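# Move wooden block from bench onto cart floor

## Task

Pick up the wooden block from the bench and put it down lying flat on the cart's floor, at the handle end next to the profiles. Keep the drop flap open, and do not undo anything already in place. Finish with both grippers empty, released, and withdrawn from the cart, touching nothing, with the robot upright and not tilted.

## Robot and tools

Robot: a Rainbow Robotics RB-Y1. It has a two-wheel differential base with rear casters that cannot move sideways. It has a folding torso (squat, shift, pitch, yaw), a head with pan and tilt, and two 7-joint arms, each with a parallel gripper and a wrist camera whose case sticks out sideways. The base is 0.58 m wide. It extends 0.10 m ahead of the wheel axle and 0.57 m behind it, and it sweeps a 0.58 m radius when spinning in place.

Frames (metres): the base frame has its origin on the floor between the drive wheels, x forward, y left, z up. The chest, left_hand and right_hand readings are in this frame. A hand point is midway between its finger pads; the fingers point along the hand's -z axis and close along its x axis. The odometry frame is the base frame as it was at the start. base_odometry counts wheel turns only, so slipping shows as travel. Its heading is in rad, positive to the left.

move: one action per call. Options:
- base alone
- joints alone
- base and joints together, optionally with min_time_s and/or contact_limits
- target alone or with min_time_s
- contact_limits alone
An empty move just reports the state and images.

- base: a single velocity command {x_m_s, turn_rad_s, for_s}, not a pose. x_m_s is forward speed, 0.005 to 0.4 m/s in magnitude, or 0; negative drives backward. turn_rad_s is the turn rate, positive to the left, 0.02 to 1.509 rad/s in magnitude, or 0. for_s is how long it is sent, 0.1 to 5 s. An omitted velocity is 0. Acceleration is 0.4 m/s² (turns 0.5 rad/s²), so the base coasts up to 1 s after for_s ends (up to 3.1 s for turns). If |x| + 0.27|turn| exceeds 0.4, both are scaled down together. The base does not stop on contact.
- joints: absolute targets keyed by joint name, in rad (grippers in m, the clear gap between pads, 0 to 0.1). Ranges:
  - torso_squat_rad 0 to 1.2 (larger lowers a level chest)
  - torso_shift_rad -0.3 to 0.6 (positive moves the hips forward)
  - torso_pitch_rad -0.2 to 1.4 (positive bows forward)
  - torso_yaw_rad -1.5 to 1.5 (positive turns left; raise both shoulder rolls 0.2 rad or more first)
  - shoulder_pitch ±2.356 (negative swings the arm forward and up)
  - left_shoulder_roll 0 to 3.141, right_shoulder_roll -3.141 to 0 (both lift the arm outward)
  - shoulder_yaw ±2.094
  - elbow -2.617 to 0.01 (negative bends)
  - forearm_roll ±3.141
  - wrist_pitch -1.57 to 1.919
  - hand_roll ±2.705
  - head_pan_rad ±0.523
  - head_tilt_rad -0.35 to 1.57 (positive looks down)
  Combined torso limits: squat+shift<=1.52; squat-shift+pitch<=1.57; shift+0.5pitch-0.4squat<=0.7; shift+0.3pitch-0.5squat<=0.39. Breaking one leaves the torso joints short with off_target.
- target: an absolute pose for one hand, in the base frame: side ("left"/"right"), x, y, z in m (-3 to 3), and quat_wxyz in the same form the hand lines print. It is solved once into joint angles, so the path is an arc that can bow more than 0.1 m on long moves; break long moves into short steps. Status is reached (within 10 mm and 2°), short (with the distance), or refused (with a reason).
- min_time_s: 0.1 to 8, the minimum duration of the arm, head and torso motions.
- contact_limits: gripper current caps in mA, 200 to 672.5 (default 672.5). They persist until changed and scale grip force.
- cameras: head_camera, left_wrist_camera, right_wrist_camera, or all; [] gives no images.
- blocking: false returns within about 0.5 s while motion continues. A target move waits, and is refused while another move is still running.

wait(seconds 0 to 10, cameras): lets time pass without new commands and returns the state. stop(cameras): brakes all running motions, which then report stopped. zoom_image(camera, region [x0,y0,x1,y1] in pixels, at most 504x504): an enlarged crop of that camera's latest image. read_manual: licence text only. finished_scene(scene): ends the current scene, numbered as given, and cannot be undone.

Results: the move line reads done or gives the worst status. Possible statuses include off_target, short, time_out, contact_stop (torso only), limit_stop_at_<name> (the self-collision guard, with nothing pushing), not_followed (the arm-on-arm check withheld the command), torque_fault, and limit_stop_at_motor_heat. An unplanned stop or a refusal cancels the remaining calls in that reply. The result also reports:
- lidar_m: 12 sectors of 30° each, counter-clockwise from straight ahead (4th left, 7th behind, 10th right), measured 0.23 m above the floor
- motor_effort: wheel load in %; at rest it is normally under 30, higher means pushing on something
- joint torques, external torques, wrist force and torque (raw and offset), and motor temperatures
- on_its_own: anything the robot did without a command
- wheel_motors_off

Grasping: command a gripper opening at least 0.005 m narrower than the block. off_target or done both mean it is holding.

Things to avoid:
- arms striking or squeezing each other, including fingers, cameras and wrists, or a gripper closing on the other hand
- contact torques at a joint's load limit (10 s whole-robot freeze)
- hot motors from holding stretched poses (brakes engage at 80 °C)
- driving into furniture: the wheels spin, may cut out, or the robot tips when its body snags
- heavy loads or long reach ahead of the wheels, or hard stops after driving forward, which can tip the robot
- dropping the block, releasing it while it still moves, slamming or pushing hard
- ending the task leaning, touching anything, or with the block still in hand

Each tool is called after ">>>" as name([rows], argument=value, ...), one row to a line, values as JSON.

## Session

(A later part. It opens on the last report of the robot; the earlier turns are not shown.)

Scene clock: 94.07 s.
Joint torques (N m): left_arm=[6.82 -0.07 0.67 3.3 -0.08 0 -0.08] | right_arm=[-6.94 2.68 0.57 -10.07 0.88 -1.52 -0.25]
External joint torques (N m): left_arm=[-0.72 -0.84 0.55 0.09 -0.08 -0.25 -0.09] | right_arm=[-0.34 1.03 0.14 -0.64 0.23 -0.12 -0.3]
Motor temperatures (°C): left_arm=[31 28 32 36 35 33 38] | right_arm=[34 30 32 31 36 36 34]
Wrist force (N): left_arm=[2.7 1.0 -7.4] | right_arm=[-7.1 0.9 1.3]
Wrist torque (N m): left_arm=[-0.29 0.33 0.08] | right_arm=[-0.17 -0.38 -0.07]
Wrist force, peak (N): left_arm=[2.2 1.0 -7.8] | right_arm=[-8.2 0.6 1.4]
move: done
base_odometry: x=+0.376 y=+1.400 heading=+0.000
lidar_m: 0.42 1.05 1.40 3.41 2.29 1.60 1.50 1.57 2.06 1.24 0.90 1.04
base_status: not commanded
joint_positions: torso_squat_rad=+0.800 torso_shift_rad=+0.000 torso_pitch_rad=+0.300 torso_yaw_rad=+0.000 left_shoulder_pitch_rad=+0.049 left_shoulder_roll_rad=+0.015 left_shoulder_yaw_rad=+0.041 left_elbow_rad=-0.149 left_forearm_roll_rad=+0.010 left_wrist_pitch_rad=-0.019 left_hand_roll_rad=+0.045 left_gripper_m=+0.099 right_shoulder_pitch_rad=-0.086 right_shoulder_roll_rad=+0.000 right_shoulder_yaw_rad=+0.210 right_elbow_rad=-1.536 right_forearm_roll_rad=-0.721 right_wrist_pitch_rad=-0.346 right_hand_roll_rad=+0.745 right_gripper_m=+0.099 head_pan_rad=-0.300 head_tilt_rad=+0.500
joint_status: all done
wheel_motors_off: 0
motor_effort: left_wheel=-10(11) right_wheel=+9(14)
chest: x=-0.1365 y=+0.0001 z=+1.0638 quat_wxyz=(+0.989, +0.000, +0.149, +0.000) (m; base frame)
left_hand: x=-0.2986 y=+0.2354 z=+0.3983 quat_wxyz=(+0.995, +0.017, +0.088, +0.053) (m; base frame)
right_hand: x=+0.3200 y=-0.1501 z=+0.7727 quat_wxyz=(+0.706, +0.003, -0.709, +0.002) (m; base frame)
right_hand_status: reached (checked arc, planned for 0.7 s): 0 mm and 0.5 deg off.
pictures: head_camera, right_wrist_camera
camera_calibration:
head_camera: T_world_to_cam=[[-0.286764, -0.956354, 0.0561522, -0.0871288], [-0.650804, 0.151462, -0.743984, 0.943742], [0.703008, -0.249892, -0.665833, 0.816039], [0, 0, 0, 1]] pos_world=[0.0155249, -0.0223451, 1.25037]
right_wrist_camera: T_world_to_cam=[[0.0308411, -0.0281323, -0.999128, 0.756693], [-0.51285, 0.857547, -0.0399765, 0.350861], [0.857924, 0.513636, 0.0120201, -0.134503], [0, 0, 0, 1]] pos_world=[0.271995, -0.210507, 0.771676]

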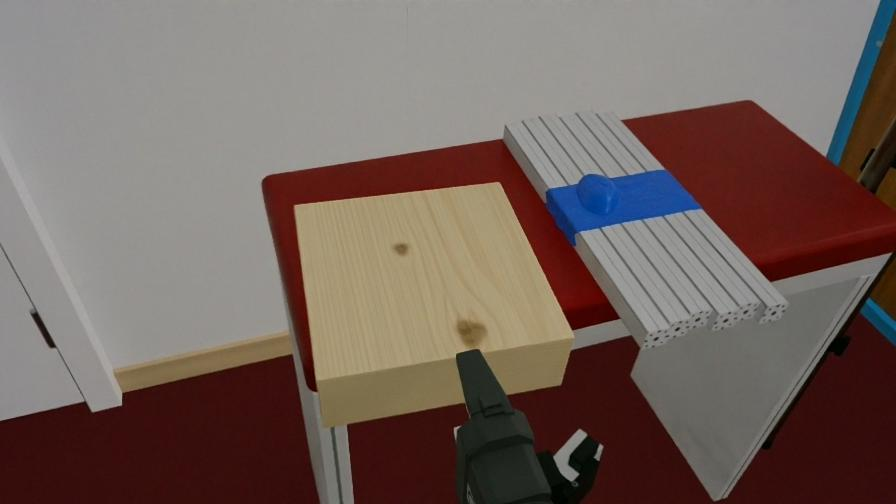

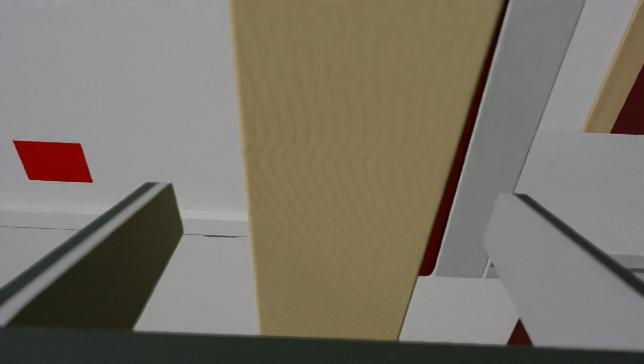

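>>> move(target={"side": "right", "x": 0.35, "y": -0.15, "z": 0.766, "quat_wxyz": [0.7071, 0, -0.7071, 0]}, cameras=["right_wrist_camera"])

>>> move(target={"side": "right", "x": 0.376, "y": -0.15, "z": 0.766, "quat_wxyz": [0.7071, 0, -0.7071, 0]}, cameras=["head_camera", "right_wrist_camera"])

Scene clock: 99.23 s.
Joint torques (N m): left_arm=[6.45 -0.24 0.91 3.17 -0.01 -0.02 0] | right_arm=[-9.32 2.13 -1.31 -9.88 0.58 -1.59 -0.01]
External joint torques (N m): left_arm=[-1.1 -1 0.79 -0.04 -0.01 -0.27 -0.01] | right_arm=[-0.83 0.79 -1.56 -0.5 -0.09 -0.2 -0.06]
Motor temperatures (°C): left_arm=[31 28 32 36 35 33 38] | right_arm=[34 30 32 31 36 36 34]
Wrist force (N): left_arm=[2.1 0.7 -7.6] | right_arm=[-7.4 1.1 1.1]
Wrist torque (N m): left_arm=[-0.25 0.26 0.07] | right_arm=[-0.19 -0.42 -0.11]
Wrist force, peak (N): left_arm=[2.4 1.3 -8.4] | right_arm=[-8.2 1.1 1.6]
move: done
base_odometry: x=+0.376 y=+1.400 heading=+0.000
lidar_m: 0.43 1.06 1.39 3.40 2.28 1.60 1.51 1.57 2.06 1.25 0.89 1.06
base_status: not commanded
joint_positions: torso_squat_rad=+0.800 torso_shift_rad=+0.000 torso_pitch_rad=+0.300 torso_yaw_rad=+0.000 left_shoulder_pitch_rad=+0.049 left_shoulder_roll_rad=+0.015 left_shoulder_yaw_rad=+0.041 left_elbow_rad=-0.149 left_forearm_roll_rad=+0.010 left_wrist_pitch_rad=-0.019 left_hand_roll_rad=+0.045 left_gripper_m=+0.099 right_shoulder_pitch_rad=-0.207 right_shoulder_roll_rad=-0.002 right_shoulder_yaw_rad=+0.177 right_elbow_rad=-1.409 right_forearm_roll_rad=-0.754 right_wrist_pitch_rad=-0.363 right_hand_roll_rad=+0.752 right_gripper_m=+0.099 head_pan_rad=-0.300 head_tilt_rad=+0.500
joint_status: all done
wheel_motors_off: 0
motor_effort: left_wheel=-10(10) right_wheel=+9(13)
chest: x=-0.1365 y=+0.0001 z=+1.0638 quat_wxyz=(+0.989, +0.000, +0.149, +0.000) (m; base frame)
left_hand: x=-0.2986 y=+0.2354 z=+0.3983 quat_wxyz=(+0.995, +0.017, +0.088, +0.053) (m; base frame)
right_hand: x=+0.3498 y=-0.1499 z=+0.7661 quat_wxyz=(+0.707, +0.000, -0.707, +0.000) (m; base frame)
right_hand_status: reached (checked arc, planned for 0.4 s): 0 mm and 0.0 deg off.
pictures: right_wrist_camera
camera_calibration:
right_wrist_camera: T_world_to_cam=[[0.0255317, -0.0291005, -0.99925, 0.750977], [-0.506871, 0.861182, -0.0380307, 0.36266], [0.861644, 0.507462, 0.00723725, -0.158677], [0, 0, 0, 1]] pos_world=[0.301371, -0.20994, 0.765355]

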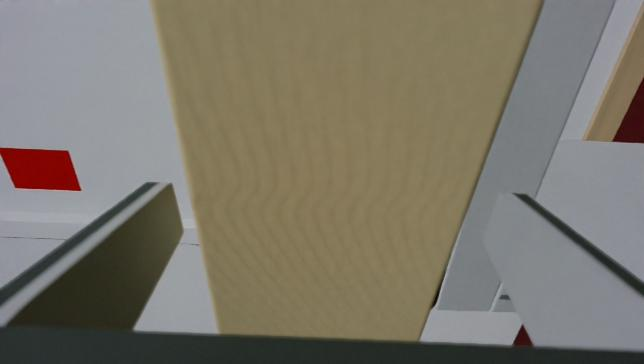

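Scene clock: 99.93 s.
Joint torques (N m): left_arm=[6.69 0.01 0.68 3.33 -0.04 0.1 0.01] | right_arm=[-11.02 1.44 -1.82 -9.93 0.46 -1.41 -0.14]
External joint torques (N m): left_arm=[-0.86 -0.76 0.56 0.12 -0.04 -0.15 0] | right_arm=[-0.92 0.55 -1.92 -0.57 -0.21 -0.01 -0.19]
Motor temperatures (°C): left_arm=[31 28 32 36 35 33 38] | right_arm=[34 30 32 31 36 36 34]
Wrist force (N): left_arm=[2.0 1.1 -7.8] | right_arm=[-7.2 0.3 0.9]
Wrist torque (N m): left_arm=[-0.28 0.27 0.07] | right_arm=[-0.12 -0.41 -0.12]
Wrist force, peak (N): left_arm=[2.5 0.7 -8.0] | right_arm=[-7.7 1.5 1.8]
move: done
base_odometry: x=+0.376 y=+1.400 heading=+0.000
lidar_m: 0.42 1.05 1.40 3.40 2.28 1.59 1.50 1.56 2.05 1.25 0.90 1.06
base_status: not commanded
joint_positions: torso_squat_rad=+0.800 torso_shift_rad=+0.000 torso_pitch_rad=+0.300 torso_yaw_rad=+0.000 left_shoulder_pitch_rad=+0.049 left_shoulder_roll_rad=+0.015 left_shoulder_yaw_rad=+0.041 left_elbow_rad=-0.149 left_forearm_roll_rad=+0.010 left_wrist_pitch_rad=-0.019 left_hand_roll_rad=+0.045 left_gripper_m=+0.099 right_shoulder_pitch_rad=-0.308 right_shoulder_roll_rad=-0.008 right_shoulder_yaw_rad=+0.147 right_elbow_rad=-1.310 right_forearm_roll_rad=-0.764 right_wrist_pitch_rad=-0.367 right_hand_roll_rad=+0.740 right_gripper_m=+0.099 head_pan_rad=-0.300 head_tilt_rad=+0.500
joint_status: all done
wheel_motors_off: 0
motor_effort: left_wheel=-9(10) right_wheel=+8(12)
chest: x=-0.1365 y=+0.0001 z=+1.0638 quat_wxyz=(+0.989, +0.000, +0.149, +0.000) (m; base frame)
left_hand: x=-0.2986 y=+0.2354 z=+0.3983 quat_wxyz=(+0.995, +0.017, +0.088, +0.053) (m; base frame)
right_hand: x=+0.3759 y=-0.1499 z=+0.7661 quat_wxyz=(+0.707, +0.000, -0.707, +0.000) (m; base frame)
right_hand_status: reached (checked arc, planned for 0.4 s): 0 mm and 0.0 deg off.
pictures: head_camera, right_wrist_camera
camera_calibration:
head_camera: T_world_to_cam=[[-0.286767, -0.956353, 0.0561487, -0.0871243], [-0.650803, 0.151466, -0.743985, 0.943743], [0.703008, -0.249892, -0.665833, 0.816039], [0, 0, 0, 1]] pos_world=[0.0155249, -0.0223451, 1.25037]
right_wrist_camera: T_world_to_cam=[[0.025583, -0.0291895, -0.999246, 0.750275], [-0.506868, 0.86118, -0.0381333, 0.375916], [0.861644, 0.507462, 0.00723631, -0.181079], [0, 0, 0, 1]] pos_world=[0.327371, -0.20994, 0.765355]

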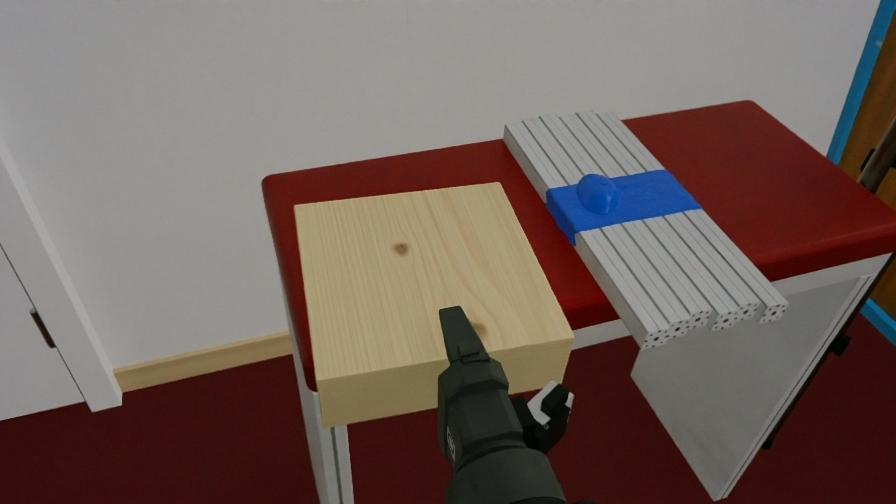

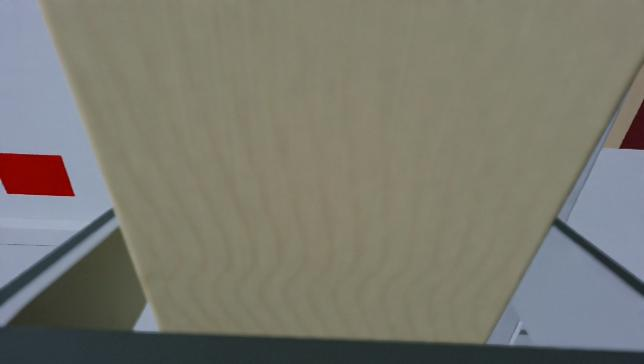

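>>> move(target={"side": "right", "x": 0.389, "y": -0.15, "z": 0.766, "quat_wxyz": [0.7071, 0, -0.7071, 0]}, cameras=["right_wrist_camera"])

>>> move(joints={"right_gripper_m": 0.03}, cameras=["head_camera", "right_wrist_camera"])

Scene clock: 101.87 s.
Joint torques (N m): left_arm=[6.67 -0.1 0.56 3.27 -0.11 0.04 0.03] | right_arm=[-12.39 0.95 -1.67 -9.97 0.43 -1.47 -0.08]
External joint torques (N m): left_arm=[-0.87 -0.87 0.45 0.06 -0.11 -0.21 0.02] | right_arm=[-1.45 0.36 -1.67 -0.64 -0.24 -0.06 -0.13]
Motor temperatures (°C): left_arm=[31 28 32 36 35 33 38] | right_arm=[34 30 32 31 36 36 34]
Wrist force (N): left_arm=[1.7 0.8 -7.5] | right_arm=[-7.4 0.6 1.4]
Wrist torque (N m): left_arm=[-0.23 0.21 0.08] | right_arm=[-0.15 -0.44 -0.12]
Wrist force, peak (N): left_arm=[1.9 1.0 -9.0] | right_arm=[-7.8 -0.5 0.9]
move: done
base_odometry: x=+0.376 y=+1.400 heading=+0.000
lidar_m: 0.43 1.05 1.41 3.40 2.28 1.59 1.51 1.57 2.05 1.25 0.91 1.05
base_status: not commanded
joint_positions: torso_squat_rad=+0.800 torso_shift_rad=+0.000 torso_pitch_rad=+0.300 torso_yaw_rad=+0.000 left_shoulder_pitch_rad=+0.049 left_shoulder_roll_rad=+0.015 left_shoulder_yaw_rad=+0.041 left_elbow_rad=-0.149 left_forearm_roll_rad=+0.010 left_wrist_pitch_rad=-0.019 left_hand_roll_rad=+0.045 left_gripper_m=+0.099 right_shoulder_pitch_rad=-0.361 right_shoulder_roll_rad=-0.014 right_shoulder_yaw_rad=+0.136 right_elbow_rad=-1.253 right_forearm_roll_rad=-0.769 right_wrist_pitch_rad=-0.375 right_hand_roll_rad=+0.729 right_gripper_m=+0.099 head_pan_rad=-0.300 head_tilt_rad=+0.500
joint_status: all done
wheel_motors_off: 0
motor_effort: left_wheel=-10(10) right_wheel=+9(11)
chest: x=-0.1365 y=+0.0001 z=+1.0638 quat_wxyz=(+0.989, +0.000, +0.149, +0.000) (m; base frame)
left_hand: x=-0.2986 y=+0.2354 z=+0.3983 quat_wxyz=(+0.995, +0.017, +0.088, +0.053) (m; base frame)
right_hand: x=+0.3889 y=-0.1499 z=+0.7659 quat_wxyz=(+0.707, +0.000, -0.707, +0.000) (m; base frame)
right_hand_status: reached (checked arc, planned for 0.3 s): 0 mm and 0.0 deg off.
pictures: right_wrist_camera
camera_calibration:
right_wrist_camera: T_world_to_cam=[[0.0258925, -0.0291263, -0.99924, 0.749645], [-0.506855, 0.861183, -0.0382358, 0.382623], [0.861642, 0.50746, 0.00753534, -0.192595], [0, 0, 0, 1]] pos_world=[0.340472, -0.20994, 0.765156]

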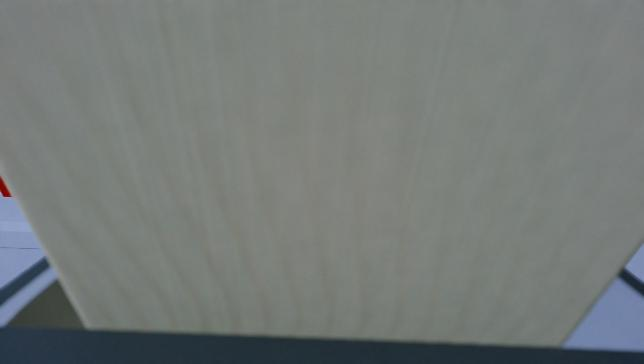

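Scene clock: 103.17 s.
Joint torques (N m): left_arm=[6.7 0.01 0.87 3.28 -0.06 0.08 -0.01] | right_arm=[-10.97 0.73 -1.92 -7.38 0.5 -0.08 -0.21]
External joint torques (N m): left_arm=[-0.84 -0.76 0.76 0.07 -0.06 -0.16 -0.02] | right_arm=[-0.02 0.14 -1.91 1.95 -0.17 1.34 -0.26]
Motor temperatures (°C): left_arm=[31 28 32 36 35 33 38] | right_arm=[34 30 32 31 36 36 34]
Wrist force (N): left_arm=[2.3 0.7 -8.1] | right_arm=[-0.4 0.4 6.2]
Wrist torque (N m): left_arm=[-0.25 0.27 0.12] | right_arm=[-0.09 -0.93 -0.27]
Wrist force, peak (N): left_arm=[2.3 1.4 -8.2] | right_arm=[-7.6 0.9 1.3]
move: off_target
base_odometry: x=+0.376 y=+1.400 heading=+0.000
lidar_m: 0.43 1.06 1.41 3.41 2.28 1.60 1.51 1.55 2.06 1.26 0.90 1.07
base_status: not commanded
joint_positions: torso_squat_rad=+0.800 torso_shift_rad=+0.000 torso_pitch_rad=+0.300 torso_yaw_rad=+0.000 left_shoulder_pitch_rad=+0.049 left_shoulder_roll_rad=+0.015 left_shoulder_yaw_rad=+0.041 left_elbow_rad=-0.149 left_forearm_roll_rad=+0.010 left_wrist_pitch_rad=-0.019 left_hand_roll_rad=+0.045 left_gripper_m=+0.099 right_shoulder_pitch_rad=-0.362 right_shoulder_roll_rad=-0.014 right_shoulder_yaw_rad=+0.136 right_elbow_rad=-1.254 right_forearm_roll_rad=-0.769 right_wrist_pitch_rad=-0.375 right_hand_roll_rad=+0.729 right_gripper_m=+0.076 head_pan_rad=-0.300 head_tilt_rad=+0.500
joint_status: right_gripper_m off_target (ended at +0.076, target +0.030)
wheel_motors_off: 0
motor_effort: left_wheel=-10(11) right_wheel=+10(11)
chest: x=-0.1366 y=+0.0001 z=+1.0638 quat_wxyz=(+0.989, +0.000, +0.149, +0.000) (m; base frame)
left_hand: x=-0.2986 y=+0.2354 z=+0.3983 quat_wxyz=(+0.995, +0.017, +0.088, +0.053) (m; base frame)
right_hand: x=+0.3890 y=-0.1499 z=+0.7665 quat_wxyz=(+0.707, +0.000, -0.707, +0.000) (m; base frame)
pictures: head_camera, right_wrist_camera
camera_calibration:
head_camera: T_world_to_cam=[[-0.286778, -0.956353, 0.0561101, -0.0871045], [-0.650644, 0.151447, -0.744128, 0.943853], [0.703151, -0.249907, -0.665676, 0.815909], [0, 0, 0, 1]] pos_world=[0.015425, -0.0223451, 1.25037]
right_wrist_camera: T_world_to_cam=[[0.0272607, -0.0289165, -0.99921, 0.749705], [-0.506603, 0.861308, -0.038747, 0.382942], [0.861748, 0.507259, 0.0088307, -0.193809], [0, 0, 0, 1]] pos_world=[0.340576, -0.209841, 0.765662]

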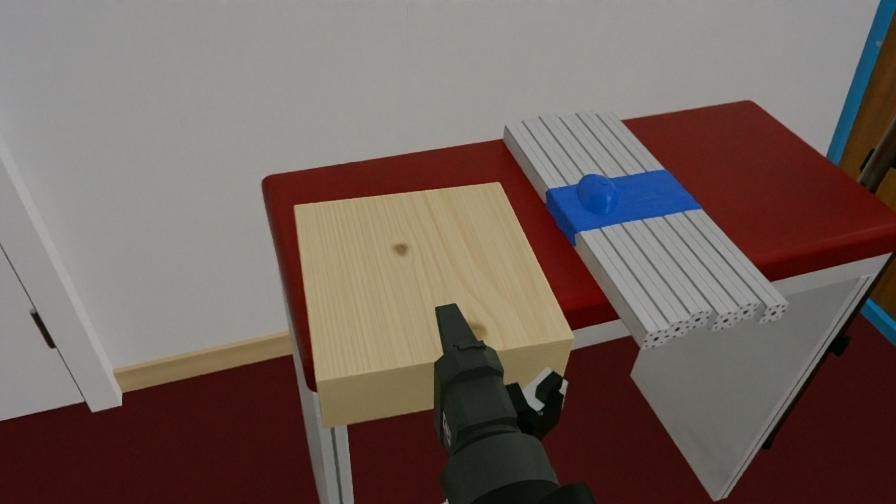

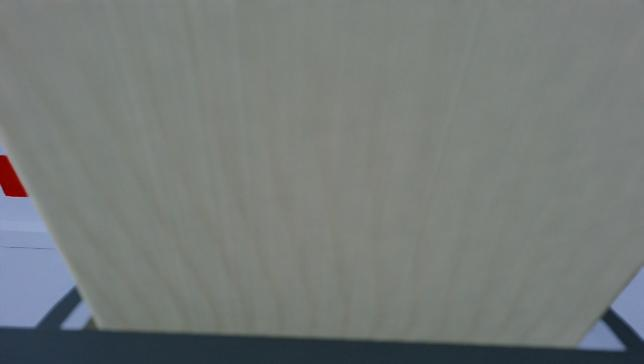

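>>> move(target={"side": "right", "x": 0.385, "y": -0.16, "z": 0.82, "quat_wxyz": [0.7071, 0, -0.7071, 0]}, min_time_s=1.5, cameras=["head_camera", "right_wrist_camera"])

Scene clock: 106.33 s.
Joint torques (N m): left_arm=[6.48 0.04 0.93 3.36 -0.16 0.04 0.08] | right_arm=[-18.91 3.2 -1.93 -22.81 1.13 -3.09 0.02]
External joint torques (N m): left_arm=[-1.08 -0.73 0.81 0.14 -0.17 -0.21 0.07] | right_arm=[-8.84 2.48 -2.13 -12.88 0.62 -2.35 -0.03]
Motor temperatures (°C): left_arm=[31 28 32 36 35 33 38] | right_arm=[34 30 32 31 36 36 34]
Wrist force (N): left_arm=[1.6 0.6 -7.3] | right_arm=[-24.5 1.6 1.2]
Wrist torque (N m): left_arm=[-0.21 0.21 0.07] | right_arm=[-0.14 1.25 0.08]
Wrist force, peak (N): left_arm=[1.8 1.8 -8.4] | right_arm=[-28.1 2.0 0.8]
move: done
base_odometry: x=+0.376 y=+1.400 heading=+0.000
lidar_m: 0.42 1.04 1.39 3.41 2.29 1.60 1.51 1.57 2.04 1.25 0.89 1.05
base_status: not commanded
joint_positions: torso_squat_rad=+0.800 torso_shift_rad=+0.000 torso_pitch_rad=+0.301 torso_yaw_rad=+0.000 left_shoulder_pitch_rad=+0.049 left_shoulder_roll_rad=+0.015 left_shoulder_yaw_rad=+0.041 left_elbow_rad=-0.149 left_forearm_roll_rad=+0.010 left_wrist_pitch_rad=-0.019 left_hand_roll_rad=+0.045 left_gripper_m=+0.099 right_shoulder_pitch_rad=-0.272 right_shoulder_roll_rad=+0.000 right_shoulder_yaw_rad=+0.099 right_elbow_rad=-1.544 right_forearm_roll_rad=-1.155 right_wrist_pitch_rad=-0.199 right_hand_roll_rad=+1.170 right_gripper_m=+0.074 head_pan_rad=-0.300 head_tilt_rad=+0.500
joint_status: all done
wheel_motors_off: 0
motor_effort: left_wheel=-9(10) right_wheel=+10(11)
chest: x=-0.1363 y=+0.0001 z=+1.0638 quat_wxyz=(+0.989, +0.000, +0.150, +0.000) (m; base frame)
left_hand: x=-0.2987 y=+0.2354 z=+0.3984 quat_wxyz=(+0.995, +0.017, +0.088, +0.053) (m; base frame)
right_hand: x=+0.3844 y=-0.1602 z=+0.8167 quat_wxyz=(+0.704, +0.003, -0.710, +0.003) (m; base frame)
right_hand_status: reached (checked arc, planned for 1.5 s): 3 mm and 0.7 deg off.
pictures: head_camera, right_wrist_camera
camera_calibration:
head_camera: T_world_to_cam=[[-0.28674, -0.956352, 0.0563119, -0.0872086], [-0.651234, 0.151472, -0.743607, 0.943464], [0.70262, -0.249894, -0.666242, 0.816209], [0, 0, 0, 1]] pos_world=[0.0159246, -0.0223451, 1.25027]
right_wrist_camera: T_world_to_cam=[[0.0352126, -0.0288029, -0.998965, 0.796451], [-0.513356, 0.857108, -0.0428081, 0.396656], [0.857453, 0.514332, 0.0153948, -0.187683], [0, 0, 0, 1]] pos_world=[0.33651, -0.220506, 0.815495]

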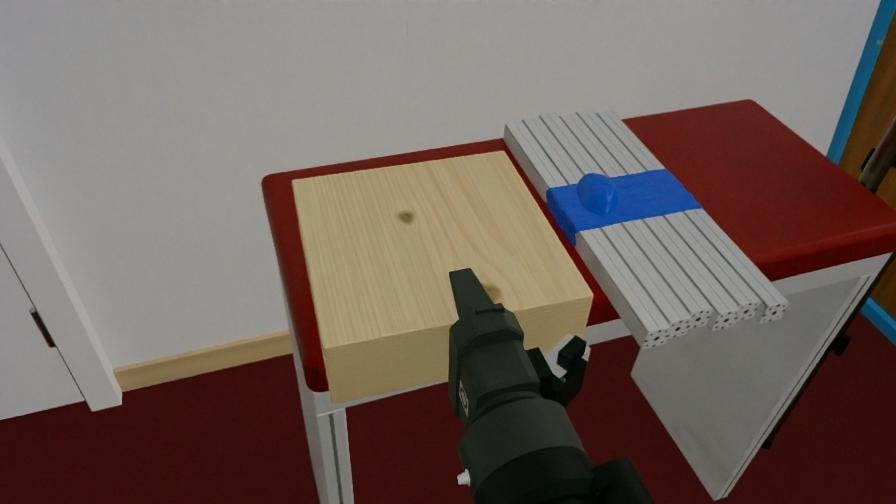

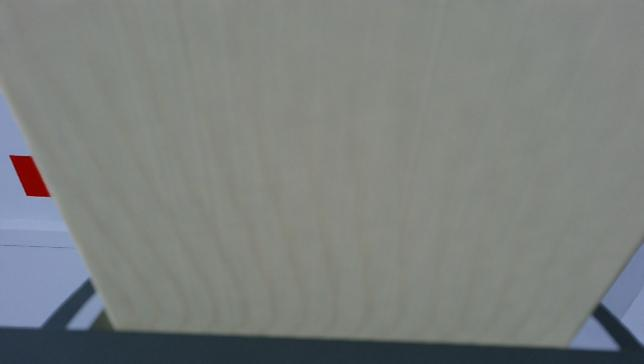

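>>> move(target={"side": "right", "x": 0.37, "y": -0.19, "z": 0.88, "quat_wxyz": [0.7071, 0, -0.7071, 0]}, min_time_s=1.5, cameras=["head_camera"])

>>> move(base={"x_m_s": -0.2, "for_s": 2.4}, cameras=["head_camera"])

>>> move(target={"side": "right", "x": 0.32, "y": -0.24, "z": 0.85, "quat_wxyz": [0.924, 0, -0.383, 0]}, min_time_s=2, cameras=["head_camera"])

Scene clock: 110.63 s.
Joint torques (N m): left_arm=[6.59 -0.43 1.01 3.49 -0.1 -0.01 0.03] | right_arm=[-17.94 -2.97 -3.99 -21.71 2.5 3.03 -0.26]
External joint torques (N m): left_arm=[-0.98 -1.2 0.89 0.27 -0.1 -0.25 0.02] | right_arm=[-8.81 -0.88 -1.48 -11.85 1.8 2.26 -0.31]
Motor temperatures (°C): left_arm=[31 28 32 36 35 33 38] | right_arm=[35 30 32 32 36 36 34]
Wrist force (N): left_arm=[1.6 1.1 -7.3] | right_arm=[-24.9 0.9 1.2]
Wrist torque (N m): left_arm=[-0.29 0.17 0.09] | right_arm=[-0.07 1.28 0.07]
Wrist force, peak (N): left_arm=[1.2 1.3 -8.4] | right_arm=[-27.5 1.5 1.1]
move: done
base_odometry: x=+0.376 y=+1.400 heading=+0.000
lidar_m: 0.43 1.05 1.40 3.41 2.28 1.60 1.50 1.56 2.07 1.24 0.89 1.05
base_status: not commanded
joint_positions: torso_squat_rad=+0.800 torso_shift_rad=+0.000 torso_pitch_rad=+0.301 torso_yaw_rad=+0.000 left_shoulder_pitch_rad=+0.049 left_shoulder_roll_rad=+0.015 left_shoulder_yaw_rad=+0.041 left_elbow_rad=-0.149 left_forearm_roll_rad=+0.010 left_wrist_pitch_rad=-0.019 left_hand_roll_rad=+0.045 left_gripper_m=+0.099 right_shoulder_pitch_rad=-0.219 right_shoulder_roll_rad=-0.253 right_shoulder_yaw_rad=+0.236 right_elbow_rad=-1.880 right_forearm_roll_rad=-2.170 right_wrist_pitch_rad=-0.404 right_hand_roll_rad=+1.989 right_gripper_m=+0.074 head_pan_rad=-0.300 head_tilt_rad=+0.500
joint_status: all done
wheel_motors_off: 0
motor_effort: left_wheel=-10(10) right_wheel=+10(10)
chest: x=-0.1362 y=+0.0000 z=+1.0638 quat_wxyz=(+0.989, +0.000, +0.150, +0.000) (m; base frame)
left_hand: x=-0.2988 y=+0.2354 z=+0.3984 quat_wxyz=(+0.995, +0.017, +0.088, +0.053) (m; base frame)
right_hand: x=+0.3695 y=-0.1906 z=+0.8775 quat_wxyz=(+0.709, -0.001, -0.706, +0.000) (m; base frame)
right_hand_status: reached (checked arc, planned for 1.5 s): 3 mm and 0.3 deg off.
pictures: head_camera
camera_calibration:
head_camera: T_world_to_cam=[[-0.286734, -0.956362, 0.0561801, -0.0871397], [-0.651219, 0.151565, -0.743601, 0.943474], [0.702636, -0.249801, -0.66626, 0.816209], [0, 0, 0, 1]] pos_world=[0.0159246, -0.0224451, 1.25027]

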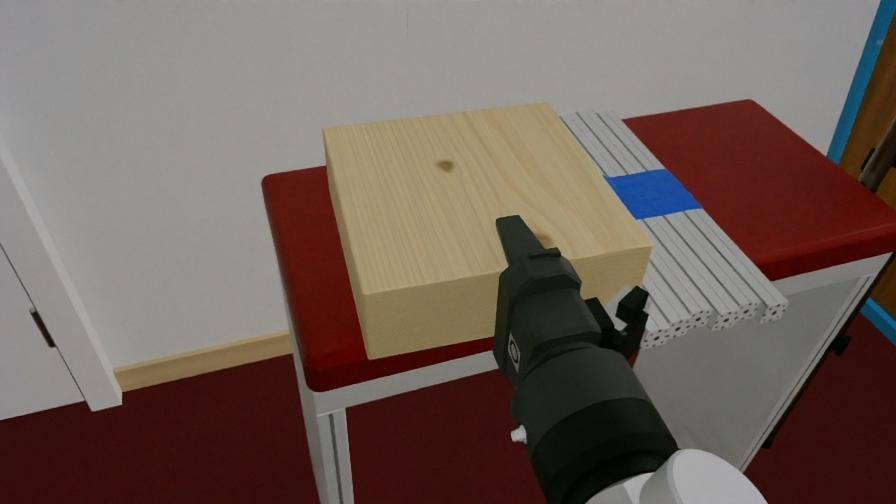

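Scene clock: 114.03 s.
Joint torques (N m): left_arm=[5.95 0.07 0.93 3.39 -0.12 0.04 -0.04] | right_arm=[-18.87 -2.73 -4.03 -21.52 2.59 3.12 -0.28]
External joint torques (N m): left_arm=[-1.62 -0.71 0.82 0.18 -0.12 -0.21 -0.05] | right_arm=[-9.74 -0.64 -1.52 -11.65 1.89 2.35 -0.33]
Motor temperatures (°C): left_arm=[31 28 32 36 35 33 38] | right_arm=[35 30 32 32 36 36 34]
Wrist force (N): left_arm=[1.6 0.5 -7.5] | right_arm=[-23.9 1.3 1.3]
Wrist torque (N m): left_arm=[-0.23 0.21 0.07] | right_arm=[-0.06 1.35 0.05]
Wrist force, peak (N): left_arm=[2.2 1.9 -8.5] | right_arm=[-26.3 0.0 0.4]
move: done
base_odometry: x=-0.104 y=+1.400 heading=-0.001
lidar_m: 0.91 1.53 2.01 4.21 1.55 1.09 1.03 1.08 1.42 3.35 1.44 1.23
base_status: done (sent for 2.4 of 2.4 s)
joint_positions: torso_squat_rad=+0.800 torso_shift_rad=+0.000 torso_pitch_rad=+0.301 torso_yaw_rad=+0.000 left_shoulder_pitch_rad=+0.049 left_shoulder_roll_rad=+0.015 left_shoulder_yaw_rad=+0.041 left_elbow_rad=-0.149 left_forearm_roll_rad=+0.010 left_wrist_pitch_rad=-0.019 left_hand_roll_rad=+0.045 left_gripper_m=+0.099 right_shoulder_pitch_rad=-0.219 right_shoulder_roll_rad=-0.253 right_shoulder_yaw_rad=+0.236 right_elbow_rad=-1.880 right_forearm_roll_rad=-2.170 right_wrist_pitch_rad=-0.404 right_hand_roll_rad=+1.989 right_gripper_m=+0.074 head_pan_rad=-0.300 head_tilt_rad=+0.500
joint_status: not commanded
wheel_motors_off: 0
motor_effort: left_wheel=-15(28) right_wheel=+14(42)
chest: x=-0.1362 y=+0.0000 z=+1.0638 quat_wxyz=(+0.989, +0.000, +0.150, +0.000) (m; base frame)
left_hand: x=-0.2989 y=+0.2354 z=+0.3985 quat_wxyz=(+0.995, +0.017, +0.088, +0.053) (m; base frame)
right_hand: x=+0.3695 y=-0.1906 z=+0.8773 quat_wxyz=(+0.709, -0.001, -0.705, +0.000) (m; base frame)
pictures: head_camera
camera_calibration:
head_camera: T_world_to_cam=[[-0.28673, -0.956361, 0.0562174, -0.0871808], [-0.651325, 0.151571, -0.743506, 0.943284], [0.702539, -0.249801, -0.666362, 0.816272], [0, 0, 0, 1]] pos_world=[0.0159246, -0.022445, 1.25017]

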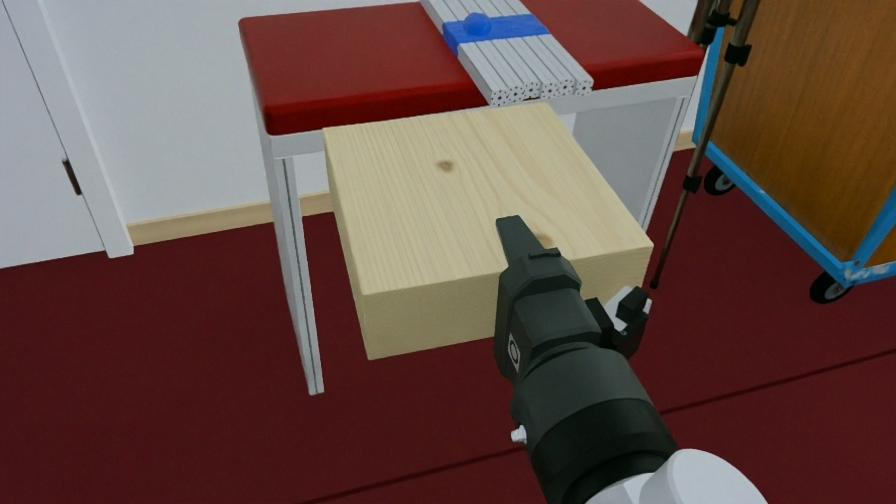

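Scene clock: 116.37 s.
Joint torques (N m): left_arm=[5.77 0.12 0.72 3.42 -0.1 0.03 -0.01] | right_arm=[-20.3 -6.68 -8.6 -17.09 2.52 4.84 -0.08]
External joint torques (N m): left_arm=[-1.8 -0.65 0.6 0.21 -0.1 -0.21 -0.02] | right_arm=[-10.07 -1.98 -4.87 -9.09 1.93 3.66 -0.12]
Motor temperatures (°C): left_arm=[31 28 32 36 35 33 38] | right_arm=[35 30 32 32 36 37 34]
Wrist force (N): left_arm=[1.7 0.3 -7.2] | right_arm=[-18.5 1.9 -14.7]
Wrist torque (N m): left_arm=[-0.18 0.17 0.06] | right_arm=[-0.14 0.89 0.02]
Wrist force, peak (N): left_arm=[2.4 1.2 -8.3] | right_arm=[-27.7 4.0 1.1]
move: short
base_odometry: x=-0.104 y=+1.400 heading=-0.001
lidar_m: 0.91 1.51 2.01 4.22 1.56 1.10 1.03 1.07 1.41 3.35 1.45 1.21
base_status: not commanded
joint_positions: torso_squat_rad=+0.800 torso_shift_rad=+0.000 torso_pitch_rad=+0.301 torso_yaw_rad=+0.000 left_shoulder_pitch_rad=+0.049 left_shoulder_roll_rad=+0.015 left_shoulder_yaw_rad=+0.041 left_elbow_rad=-0.149 left_forearm_roll_rad=+0.010 left_wrist_pitch_rad=-0.019 left_hand_roll_rad=+0.045 left_gripper_m=+0.099 right_shoulder_pitch_rad=-0.369 right_shoulder_roll_rad=-0.387 right_shoulder_yaw_rad=+0.109 right_elbow_rad=-2.203 right_forearm_roll_rad=-3.142 right_wrist_pitch_rad=-1.449 right_hand_roll_rad=+2.705 right_gripper_m=+0.074 head_pan_rad=-0.300 head_tilt_rad=+0.500
joint_status: all done
wheel_motors_off: 0
motor_effort: left_wheel=-15(15) right_wheel=+14(16)
chest: x=-0.1362 y=+0.0000 z=+1.0638 quat_wxyz=(+0.989, +0.000, +0.150, +0.000) (m; base frame)
left_hand: x=-0.2989 y=+0.2354 z=+0.3985 quat_wxyz=(+0.995, +0.017, +0.088, +0.053) (m; base frame)
right_hand: x=+0.3190 y=-0.2398 z=+0.8477 quat_wxyz=(+0.914, -0.045, -0.402, -0.029) (m; base frame)
right_hand_status: short (checked arc, as near as the solve gets, planned for 2.0 s): 2 mm and 6.5 deg off. The place is met; only the turn is off.
pictures: head_camera
camera_calibration:
head_camera: T_world_to_cam=[[-0.28673, -0.956361, 0.0562174, -0.0871808], [-0.651325, 0.151571, -0.743506, 0.943284], [0.702539, -0.249801, -0.666362, 0.816272], [0, 0, 0, 1]] pos_world=[0.0159246, -0.022445, 1.25017]

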